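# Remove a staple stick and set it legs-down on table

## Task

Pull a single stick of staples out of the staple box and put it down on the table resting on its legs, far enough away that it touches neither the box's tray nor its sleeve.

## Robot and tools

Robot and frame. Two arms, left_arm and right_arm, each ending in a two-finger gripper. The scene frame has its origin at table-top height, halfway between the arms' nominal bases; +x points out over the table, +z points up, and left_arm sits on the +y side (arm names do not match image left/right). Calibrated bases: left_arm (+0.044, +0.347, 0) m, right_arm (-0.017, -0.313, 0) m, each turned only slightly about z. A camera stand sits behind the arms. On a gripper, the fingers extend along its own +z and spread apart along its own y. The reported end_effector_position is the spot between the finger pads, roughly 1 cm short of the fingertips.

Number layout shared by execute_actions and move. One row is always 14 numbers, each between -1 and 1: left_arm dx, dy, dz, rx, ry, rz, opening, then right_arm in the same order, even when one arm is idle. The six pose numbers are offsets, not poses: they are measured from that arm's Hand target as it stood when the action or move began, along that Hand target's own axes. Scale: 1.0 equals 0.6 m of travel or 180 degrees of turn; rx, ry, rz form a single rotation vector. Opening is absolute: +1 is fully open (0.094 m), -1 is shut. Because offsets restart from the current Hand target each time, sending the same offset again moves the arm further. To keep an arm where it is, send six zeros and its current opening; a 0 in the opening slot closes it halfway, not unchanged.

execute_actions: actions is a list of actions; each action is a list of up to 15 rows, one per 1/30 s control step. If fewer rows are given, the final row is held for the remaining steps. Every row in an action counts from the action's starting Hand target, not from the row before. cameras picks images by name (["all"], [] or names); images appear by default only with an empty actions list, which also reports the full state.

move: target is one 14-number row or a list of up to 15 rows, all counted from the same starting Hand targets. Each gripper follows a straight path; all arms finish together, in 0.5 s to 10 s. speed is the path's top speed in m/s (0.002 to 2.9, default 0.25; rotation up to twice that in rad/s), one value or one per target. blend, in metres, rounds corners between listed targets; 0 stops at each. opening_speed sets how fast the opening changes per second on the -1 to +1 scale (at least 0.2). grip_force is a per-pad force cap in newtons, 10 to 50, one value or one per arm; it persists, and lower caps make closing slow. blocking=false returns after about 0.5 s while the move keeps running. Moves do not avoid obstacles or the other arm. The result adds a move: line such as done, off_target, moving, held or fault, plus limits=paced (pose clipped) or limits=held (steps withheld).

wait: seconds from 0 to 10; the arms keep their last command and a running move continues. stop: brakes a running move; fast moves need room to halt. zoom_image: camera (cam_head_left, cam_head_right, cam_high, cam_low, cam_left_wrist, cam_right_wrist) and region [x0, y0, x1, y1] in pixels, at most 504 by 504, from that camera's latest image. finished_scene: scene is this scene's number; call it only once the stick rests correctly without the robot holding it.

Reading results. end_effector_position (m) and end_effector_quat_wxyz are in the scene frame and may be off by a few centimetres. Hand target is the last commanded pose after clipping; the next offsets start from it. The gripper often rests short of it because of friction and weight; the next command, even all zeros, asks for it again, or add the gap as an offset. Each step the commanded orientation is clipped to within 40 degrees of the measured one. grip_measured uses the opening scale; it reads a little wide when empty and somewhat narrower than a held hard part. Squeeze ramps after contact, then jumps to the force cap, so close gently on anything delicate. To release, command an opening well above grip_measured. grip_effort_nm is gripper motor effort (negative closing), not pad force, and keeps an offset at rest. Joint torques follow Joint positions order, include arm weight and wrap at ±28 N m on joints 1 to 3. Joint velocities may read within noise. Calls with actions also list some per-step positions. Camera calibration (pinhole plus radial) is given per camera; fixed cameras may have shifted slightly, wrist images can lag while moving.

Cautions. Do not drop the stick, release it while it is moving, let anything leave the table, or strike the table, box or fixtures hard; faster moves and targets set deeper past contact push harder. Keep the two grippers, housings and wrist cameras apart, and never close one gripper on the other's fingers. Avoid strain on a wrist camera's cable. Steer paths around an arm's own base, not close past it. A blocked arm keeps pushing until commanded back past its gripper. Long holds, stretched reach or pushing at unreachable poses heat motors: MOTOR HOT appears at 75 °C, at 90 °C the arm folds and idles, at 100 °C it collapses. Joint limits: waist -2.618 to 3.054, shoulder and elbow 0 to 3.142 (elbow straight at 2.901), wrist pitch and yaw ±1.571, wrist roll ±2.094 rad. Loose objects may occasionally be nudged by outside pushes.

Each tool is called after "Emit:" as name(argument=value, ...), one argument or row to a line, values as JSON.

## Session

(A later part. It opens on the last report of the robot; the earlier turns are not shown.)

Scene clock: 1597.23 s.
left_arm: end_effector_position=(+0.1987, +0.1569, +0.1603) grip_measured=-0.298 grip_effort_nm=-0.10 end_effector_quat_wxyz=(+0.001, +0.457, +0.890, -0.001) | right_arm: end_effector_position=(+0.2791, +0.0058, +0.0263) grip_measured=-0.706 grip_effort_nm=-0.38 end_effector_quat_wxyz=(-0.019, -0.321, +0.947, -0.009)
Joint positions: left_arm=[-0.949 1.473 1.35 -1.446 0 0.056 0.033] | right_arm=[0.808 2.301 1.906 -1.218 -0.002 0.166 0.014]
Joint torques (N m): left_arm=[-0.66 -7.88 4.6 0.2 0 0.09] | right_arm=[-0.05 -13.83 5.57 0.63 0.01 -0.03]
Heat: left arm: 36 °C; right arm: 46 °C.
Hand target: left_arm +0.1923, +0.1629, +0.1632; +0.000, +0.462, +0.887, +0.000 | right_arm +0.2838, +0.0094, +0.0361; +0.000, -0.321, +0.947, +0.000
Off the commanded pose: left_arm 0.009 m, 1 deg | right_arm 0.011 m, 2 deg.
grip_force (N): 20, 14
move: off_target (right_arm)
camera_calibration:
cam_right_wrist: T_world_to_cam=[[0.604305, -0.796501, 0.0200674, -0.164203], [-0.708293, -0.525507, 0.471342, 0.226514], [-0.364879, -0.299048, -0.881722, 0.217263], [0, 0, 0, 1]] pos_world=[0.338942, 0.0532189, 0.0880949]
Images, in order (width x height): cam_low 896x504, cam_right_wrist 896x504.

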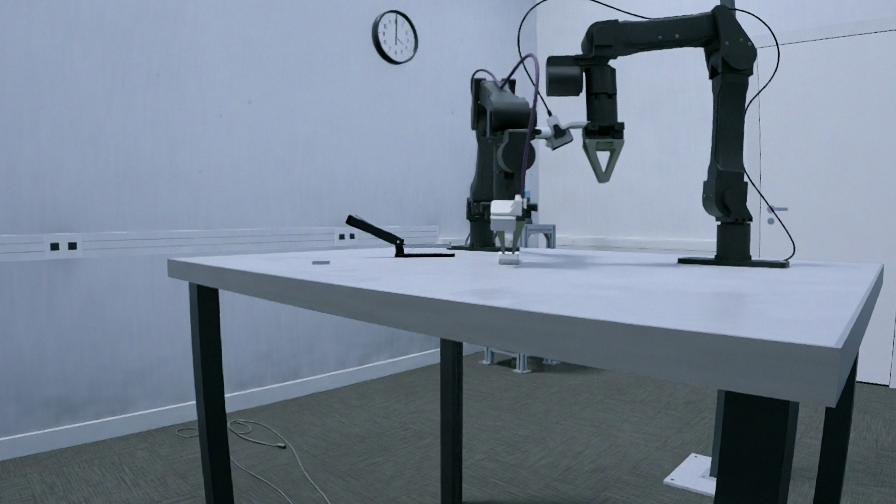

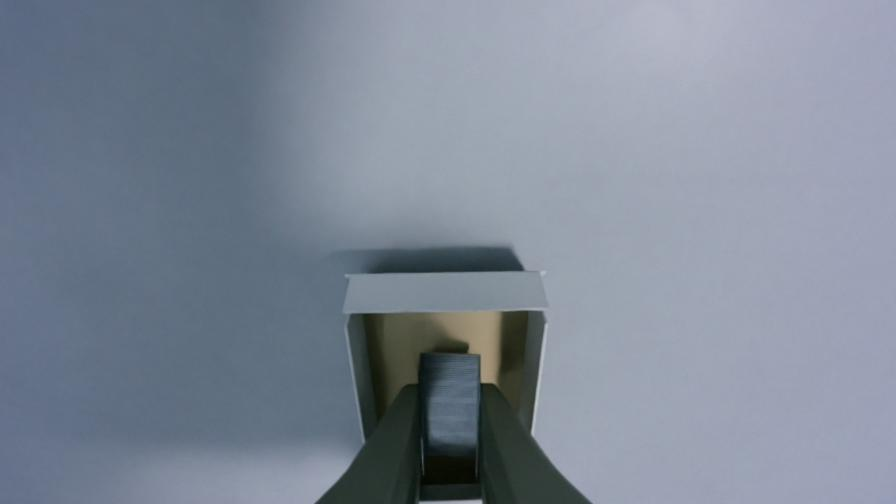

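Emit:
move(
  target=[0,0,0,0,0,0,-0.3,0,0,0.0083,0,0,0,-0.76],
  speed=0.03,
  cameras=["cam_right_wrist", "cam_low"],
)

Emit:
zoom_image(
  camera="cam_low",
  region=[475, 225, 545, 275],
)

Scene clock: 1618.27 s.
left_arm: end_effector_position=(+0.1987, +0.1569, +0.1603) grip_measured=-0.298 grip_effort_nm=-0.10 end_effector_quat_wxyz=(+0.001, +0.457, +0.890, -0.001) | right_arm: end_effector_position=(+0.2792, +0.0059, +0.0227) grip_measured=-0.706 grip_effort_nm=-0.39 end_effector_quat_wxyz=(-0.017, -0.321, +0.947, -0.008)
Joint positions: left_arm=[-0.949 1.473 1.35 -1.446 0 0.056 0.033] | right_arm=[0.808 2.301 1.892 -1.2 -0.002 0.166 0.014]
Joint torques (N m): left_arm=[-0.42 -7.9 4.59 0.23 0.05 0.08] | right_arm=[-0.05 -13.46 5.59 0.61 0.03 -0.03]
Heat: left arm: 36 °C; right arm: 47 °C.
Hand target: left_arm +0.1923, +0.1629, +0.1632; +0.000, +0.462, +0.887, +0.000 | right_arm +0.2838, +0.0094, +0.0311; +0.000, -0.321, +0.947, +0.000
Off the commanded pose: left_arm 0.009 m, 1 deg | right_arm 0.010 m, 2 deg.
grip_force (N): 20, 14
move: done
camera_calibration:
cam_right_wrist: T_world_to_cam=[[0.604209, -0.796586, 0.019531, -0.164055], [-0.709296, -0.526508, 0.468709, 0.228682], [-0.363084, -0.297052, -0.883137, 0.213761], [0, 0, 0, 1]] pos_world=[0.33894, 0.0532167, 0.0847994]
Images, in order (width x height): cam_low 896x504, cam_right_wrist 896x504.

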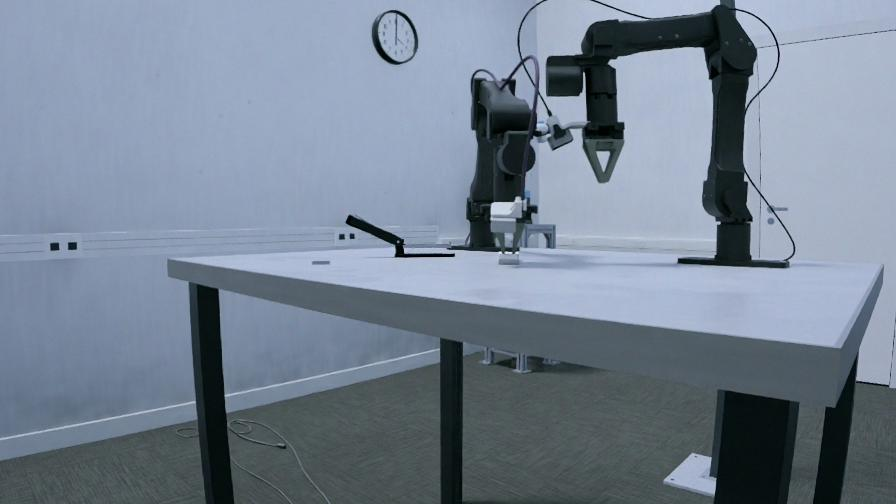

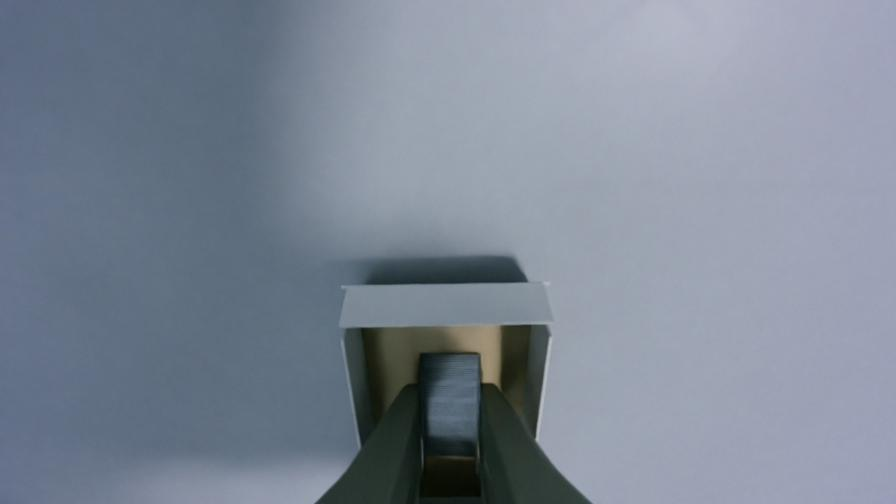

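Scaled by 7.200 from the camera's 896x504 image, which has a finer 1280x720 frame.

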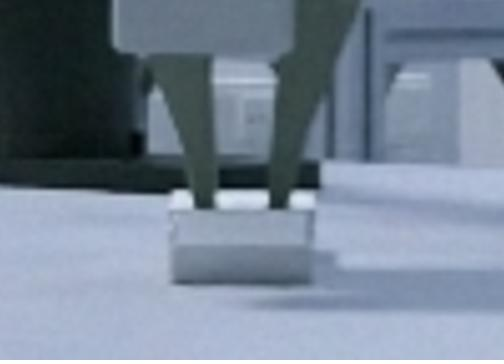

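Emit:
move(
  target=[0,0,0,0,0,0,-0.3,0,0,0.0083,0,0,0,-0.76],
  speed=0.03,
  cameras=["cam_right_wrist"],
)

Scene clock: 1621.03 s.
left_arm: end_effector_position=(+0.1987, +0.1569, +0.1603) grip_measured=-0.298 grip_effort_nm=-0.10 end_effector_quat_wxyz=(+0.001, +0.457, +0.890, -0.001) | right_arm: end_effector_position=(+0.2794, +0.0062, +0.0216) grip_measured=-0.706 grip_effort_nm=-0.39 end_effector_quat_wxyz=(-0.016, -0.321, +0.947, -0.008)
Joint positions: left_arm=[-0.949 1.473 1.35 -1.446 0 0.056 0.033] | right_arm=[0.808 2.301 1.888 -1.194 -0.002 0.166 0.014]
Joint torques (N m): left_arm=[-0.54 -7.95 4.63 0.23 0 0.09] | right_arm=[-0.06 -13.11 4.88 0.76 0.03 -0.04]
Heat: left arm: 36 °C; right arm: 47 °C.
Hand target: left_arm +0.1923, +0.1629, +0.1632; +0.000, +0.462, +0.887, +0.000 | right_arm +0.2838, +0.0094, +0.0261; +0.000, -0.321, +0.947, +0.000
Off the commanded pose: left_arm 0.009 m, 1 deg | right_arm 0.007 m, 2 deg.
grip_force (N): 20, 14
move: done
camera_calibration:
cam_right_wrist: T_world_to_cam=[[0.604199, -0.796604, 0.0191219, -0.163899], [-0.710024, -0.527329, 0.46668, 0.229784], [-0.361676, -0.295545, -0.884219, 0.212509], [0, 0, 0, 1]] pos_world=[0.339039, 0.053415, 0.0838028]
Images, in order (width x height): cam_right_wrist 896x504.

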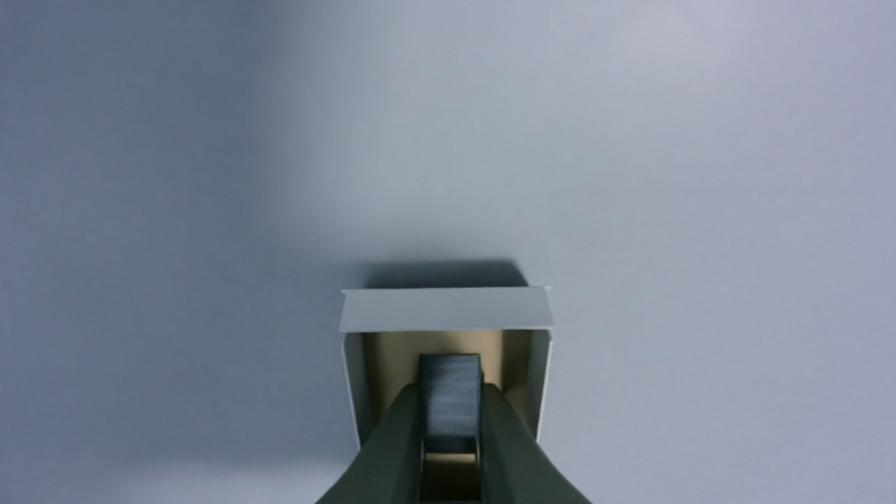

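Emit:
move(
  target=[0,0,0,0,0,0,-0.3,0,0,-0.005,0,0,0,-0.64],
  speed=0.03,
  opening_speed=0.2,
  cameras=["cam_right_wrist"],
)

Scene clock: 1631.40 s.
left_arm: end_effector_position=(+0.1987, +0.1569, +0.1603) grip_measured=-0.298 grip_effort_nm=-0.09 end_effector_quat_wxyz=(+0.001, +0.457, +0.890, -0.001) | right_arm: end_effector_position=(+0.2793, +0.0060, +0.0211) grip_measured=-0.643 grip_effort_nm=0.13 end_effector_quat_wxyz=(-0.016, -0.321, +0.947, -0.008)
Joint positions: left_arm=[-0.949 1.473 1.35 -1.446 0 0.056 0.033] | right_arm=[0.808 2.301 1.886 -1.192 -0.002 0.166 0.017]
Joint torques (N m): left_arm=[-0.62 -7.87 4.66 0.2 0 0.09] | right_arm=[0.01 -13.33 5.68 0.64 0.04 -0.05]
Heat: left arm: 36 °C; right arm: 47 °C.
Hand target: left_arm +0.1923, +0.1629, +0.1632; +0.000, +0.462, +0.887, +0.000 | right_arm +0.2838, +0.0094, +0.0291; +0.000, -0.321, +0.947, +0.000
Off the commanded pose: left_arm 0.009 m, 1 deg | right_arm 0.010 m, 2 deg.
grip_force (N): 20, 14
move: done
camera_calibration:
cam_right_wrist: T_world_to_cam=[[0.604234, -0.796575, 0.0192356, -0.163931], [-0.709889, -0.527202, 0.467028, 0.229813], [-0.361882, -0.295849, -0.884033, 0.212071], [0, 0, 0, 1]] pos_world=[0.338939, 0.0533153, 0.0833022]
Images, in order (width x height): cam_right_wrist 896x504.

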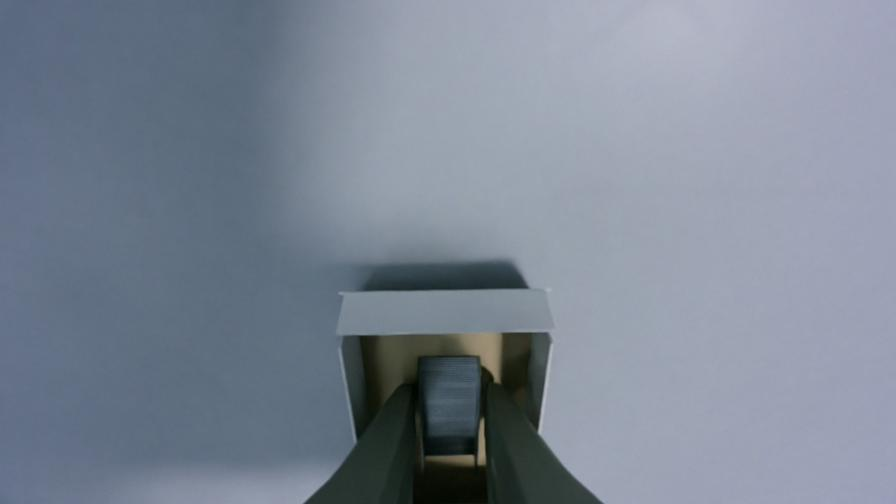

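Emit:
move(
  target=[
    [0,0,0,0,0,0,-0.3,0,0,0,0,0,0,-0.6],
    [0,0,0,0,0,0,-0.3,0,0,-0.05,0,0,0,-0.6],
  ],
  speed=0.04,
  cameras=["cam_right_wrist"],
)

Scene clock: 1637.37 s.
left_arm: end_effector_position=(+0.1987, +0.1569, +0.1603) grip_measured=-0.298 grip_effort_nm=-0.10 end_effector_quat_wxyz=(+0.001, +0.457, +0.890, -0.001) | right_arm: end_effector_position=(+0.2777, +0.0043, +0.0360) grip_measured=-0.603 grip_effort_nm=0.13 end_effector_quat_wxyz=(-0.024, -0.321, +0.947, -0.012)
Joint positions: left_arm=[-0.949 1.473 1.35 -1.446 0 0.056 0.033] | right_arm=[0.808 2.301 1.945 -1.269 -0.002 0.166 0.019]
Joint torques (N m): left_arm=[-0.43 -7.9 4.71 0.21 0.04 0.08] | right_arm=[-0.05 -14.86 8.35 0.24 0.03 -0.04]
Heat: left arm: 36 °C; right arm: 47 °C.
Hand target: left_arm +0.1923, +0.1629, +0.1632; +0.000, +0.462, +0.887, +0.000 | right_arm +0.2838, +0.0094, +0.0590; +0.000, -0.321, +0.947, +0.000
Off the commanded pose: left_arm 0.009 m, 1 deg | right_arm 0.024 m, 3 deg.
grip_force (N): 20, 14
move: off_target (right_arm)
camera_calibration:
cam_right_wrist: T_world_to_cam=[[0.604436, -0.796341, 0.0223133, -0.164818], [-0.703998, -0.520817, 0.482842, 0.218514], [-0.372886, -0.307555, -0.875423, 0.226868], [0, 0, 0, 1]] pos_world=[0.338051, 0.0523284, 0.0967753]
Images, in order (width x height): cam_right_wrist 896x504.

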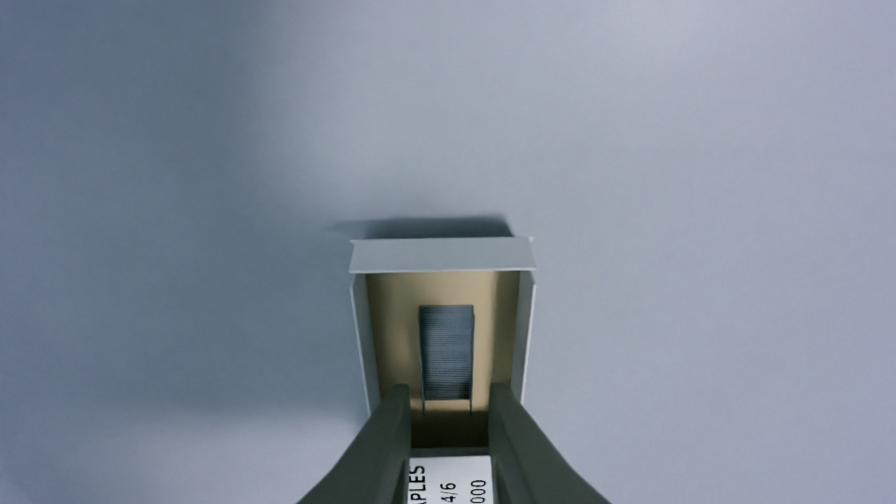

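Emit:
move(
  target=[0,0,0,0,0,0,-0.3,0,0,-0.12,0,0,0,-0.6],
  speed=0.1,
  cameras=["cam_right_wrist", "cam_high", "cam_low"],
)

Emit:
zoom_image(
  camera="cam_high",
  region=[340, 150, 480, 340],
)

Emit:
zoom_image(
  camera="cam_low",
  region=[300, 235, 340, 275],
)

Scene clock: 1642.03 s.
left_arm: end_effector_position=(+0.1987, +0.1569, +0.1603) grip_measured=-0.298 grip_effort_nm=-0.10 end_effector_quat_wxyz=(+0.001, +0.457, +0.890, -0.001) | right_arm: end_effector_position=(+0.2826, +0.0095, +0.1195) grip_measured=-0.603 grip_effort_nm=0.13 end_effector_quat_wxyz=(-0.004, -0.321, +0.947, -0.001)
Joint positions: left_arm=[-0.949 1.473 1.35 -1.446 0 0.056 0.033] | right_arm=[0.808 2.301 2.279 -1.558 -0.002 0.166 0.019]
Joint torques (N m): left_arm=[-0.59 -7.73 4.72 0.23 0.03 0.11] | right_arm=[-0.06 -12.78 7.61 0.34 0.03 -0.03]
Heat: left arm: 36 °C; right arm: 47 °C.
Hand target: left_arm +0.1923, +0.1629, +0.1632; +0.000, +0.462, +0.887, +0.000 | right_arm +0.2838, +0.0094, +0.1310; +0.000, -0.321, +0.947, +0.000
Off the commanded pose: left_arm 0.009 m, 1 deg | right_arm 0.012 m, 1 deg.
joint sent to its limit (right arm) — joint 4 (wrist pitch), lower limit. The joint targets still meet the commanded pose.
grip_force (N): 20, 14
move: off_target (right_arm)
camera_calibration:
cam_right_wrist: T_world_to_cam=[[0.603855, -0.796961, 0.0145822, -0.164379], [-0.718481, -0.536286, 0.442925, 0.193393], [-0.345173, -0.277939, -0.89644, 0.297849], [0, 0, 0, 1]] pos_world=[0.34102, 0.0554947, 0.183742]
Images, in order (width x height): cam_high 896x504, cam_low 896x504, cam_right_wrist 896x504.

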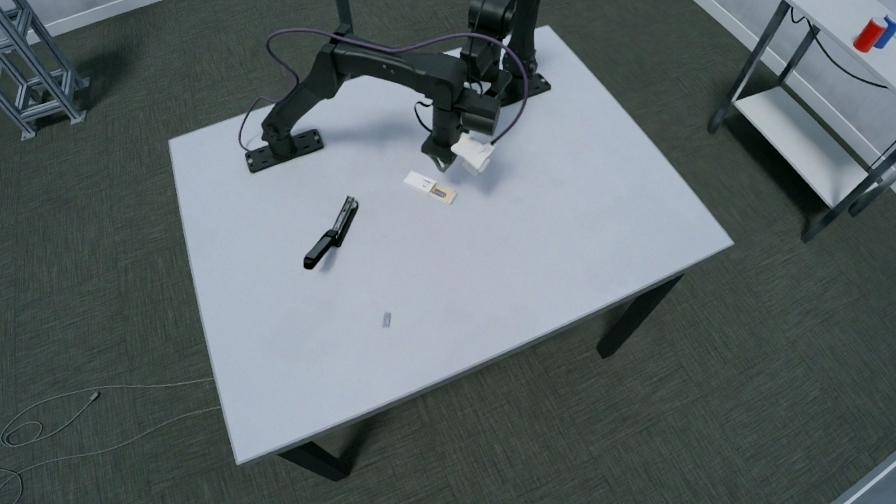

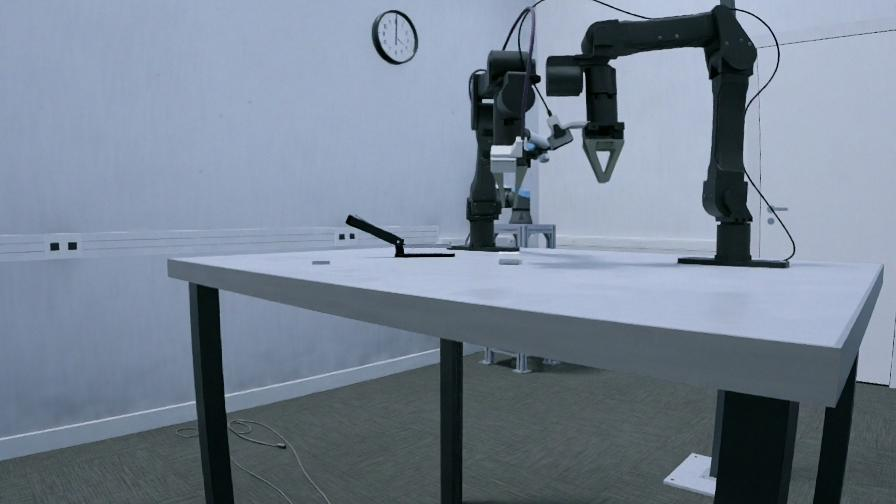

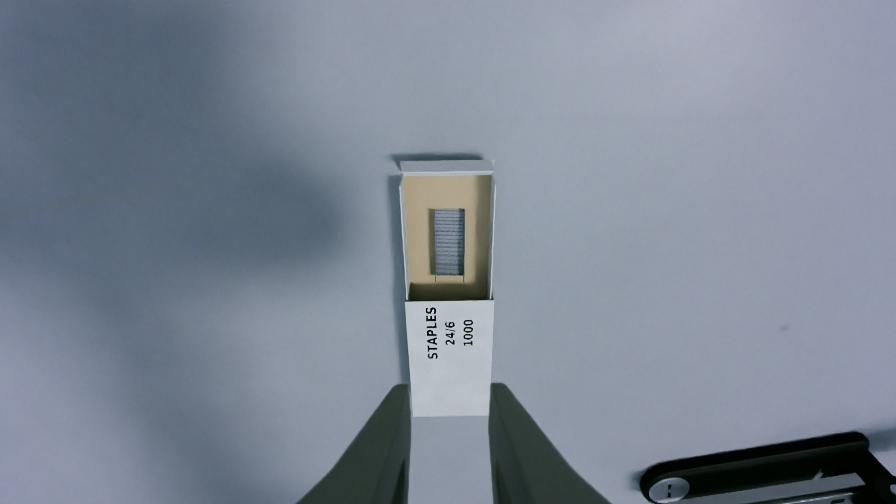

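Scaled by 2.653 from the camera's 896x504 image, which has a finer 1280x720 frame.

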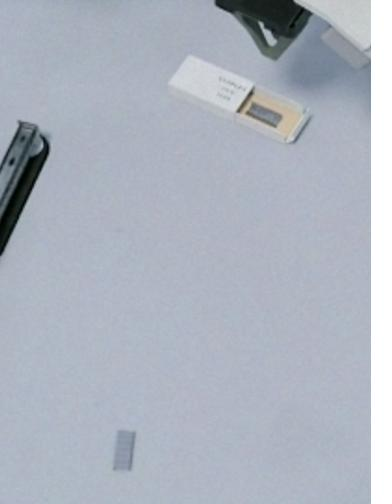

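Scaled by 12.600 from the camera's 896x504 image, which has a finer 1280x720 frame.

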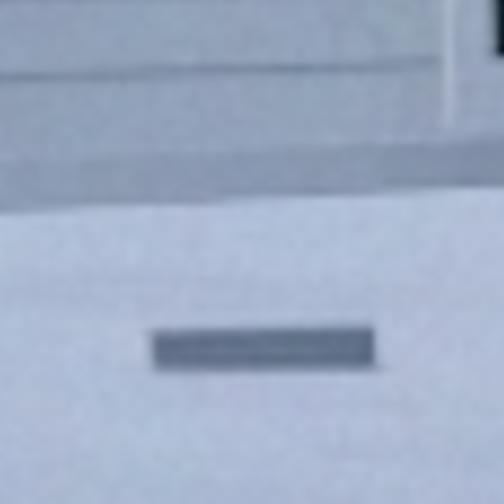

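Emit:
finished_scene(
  scene=2,
)

The scene is finished: the task was done.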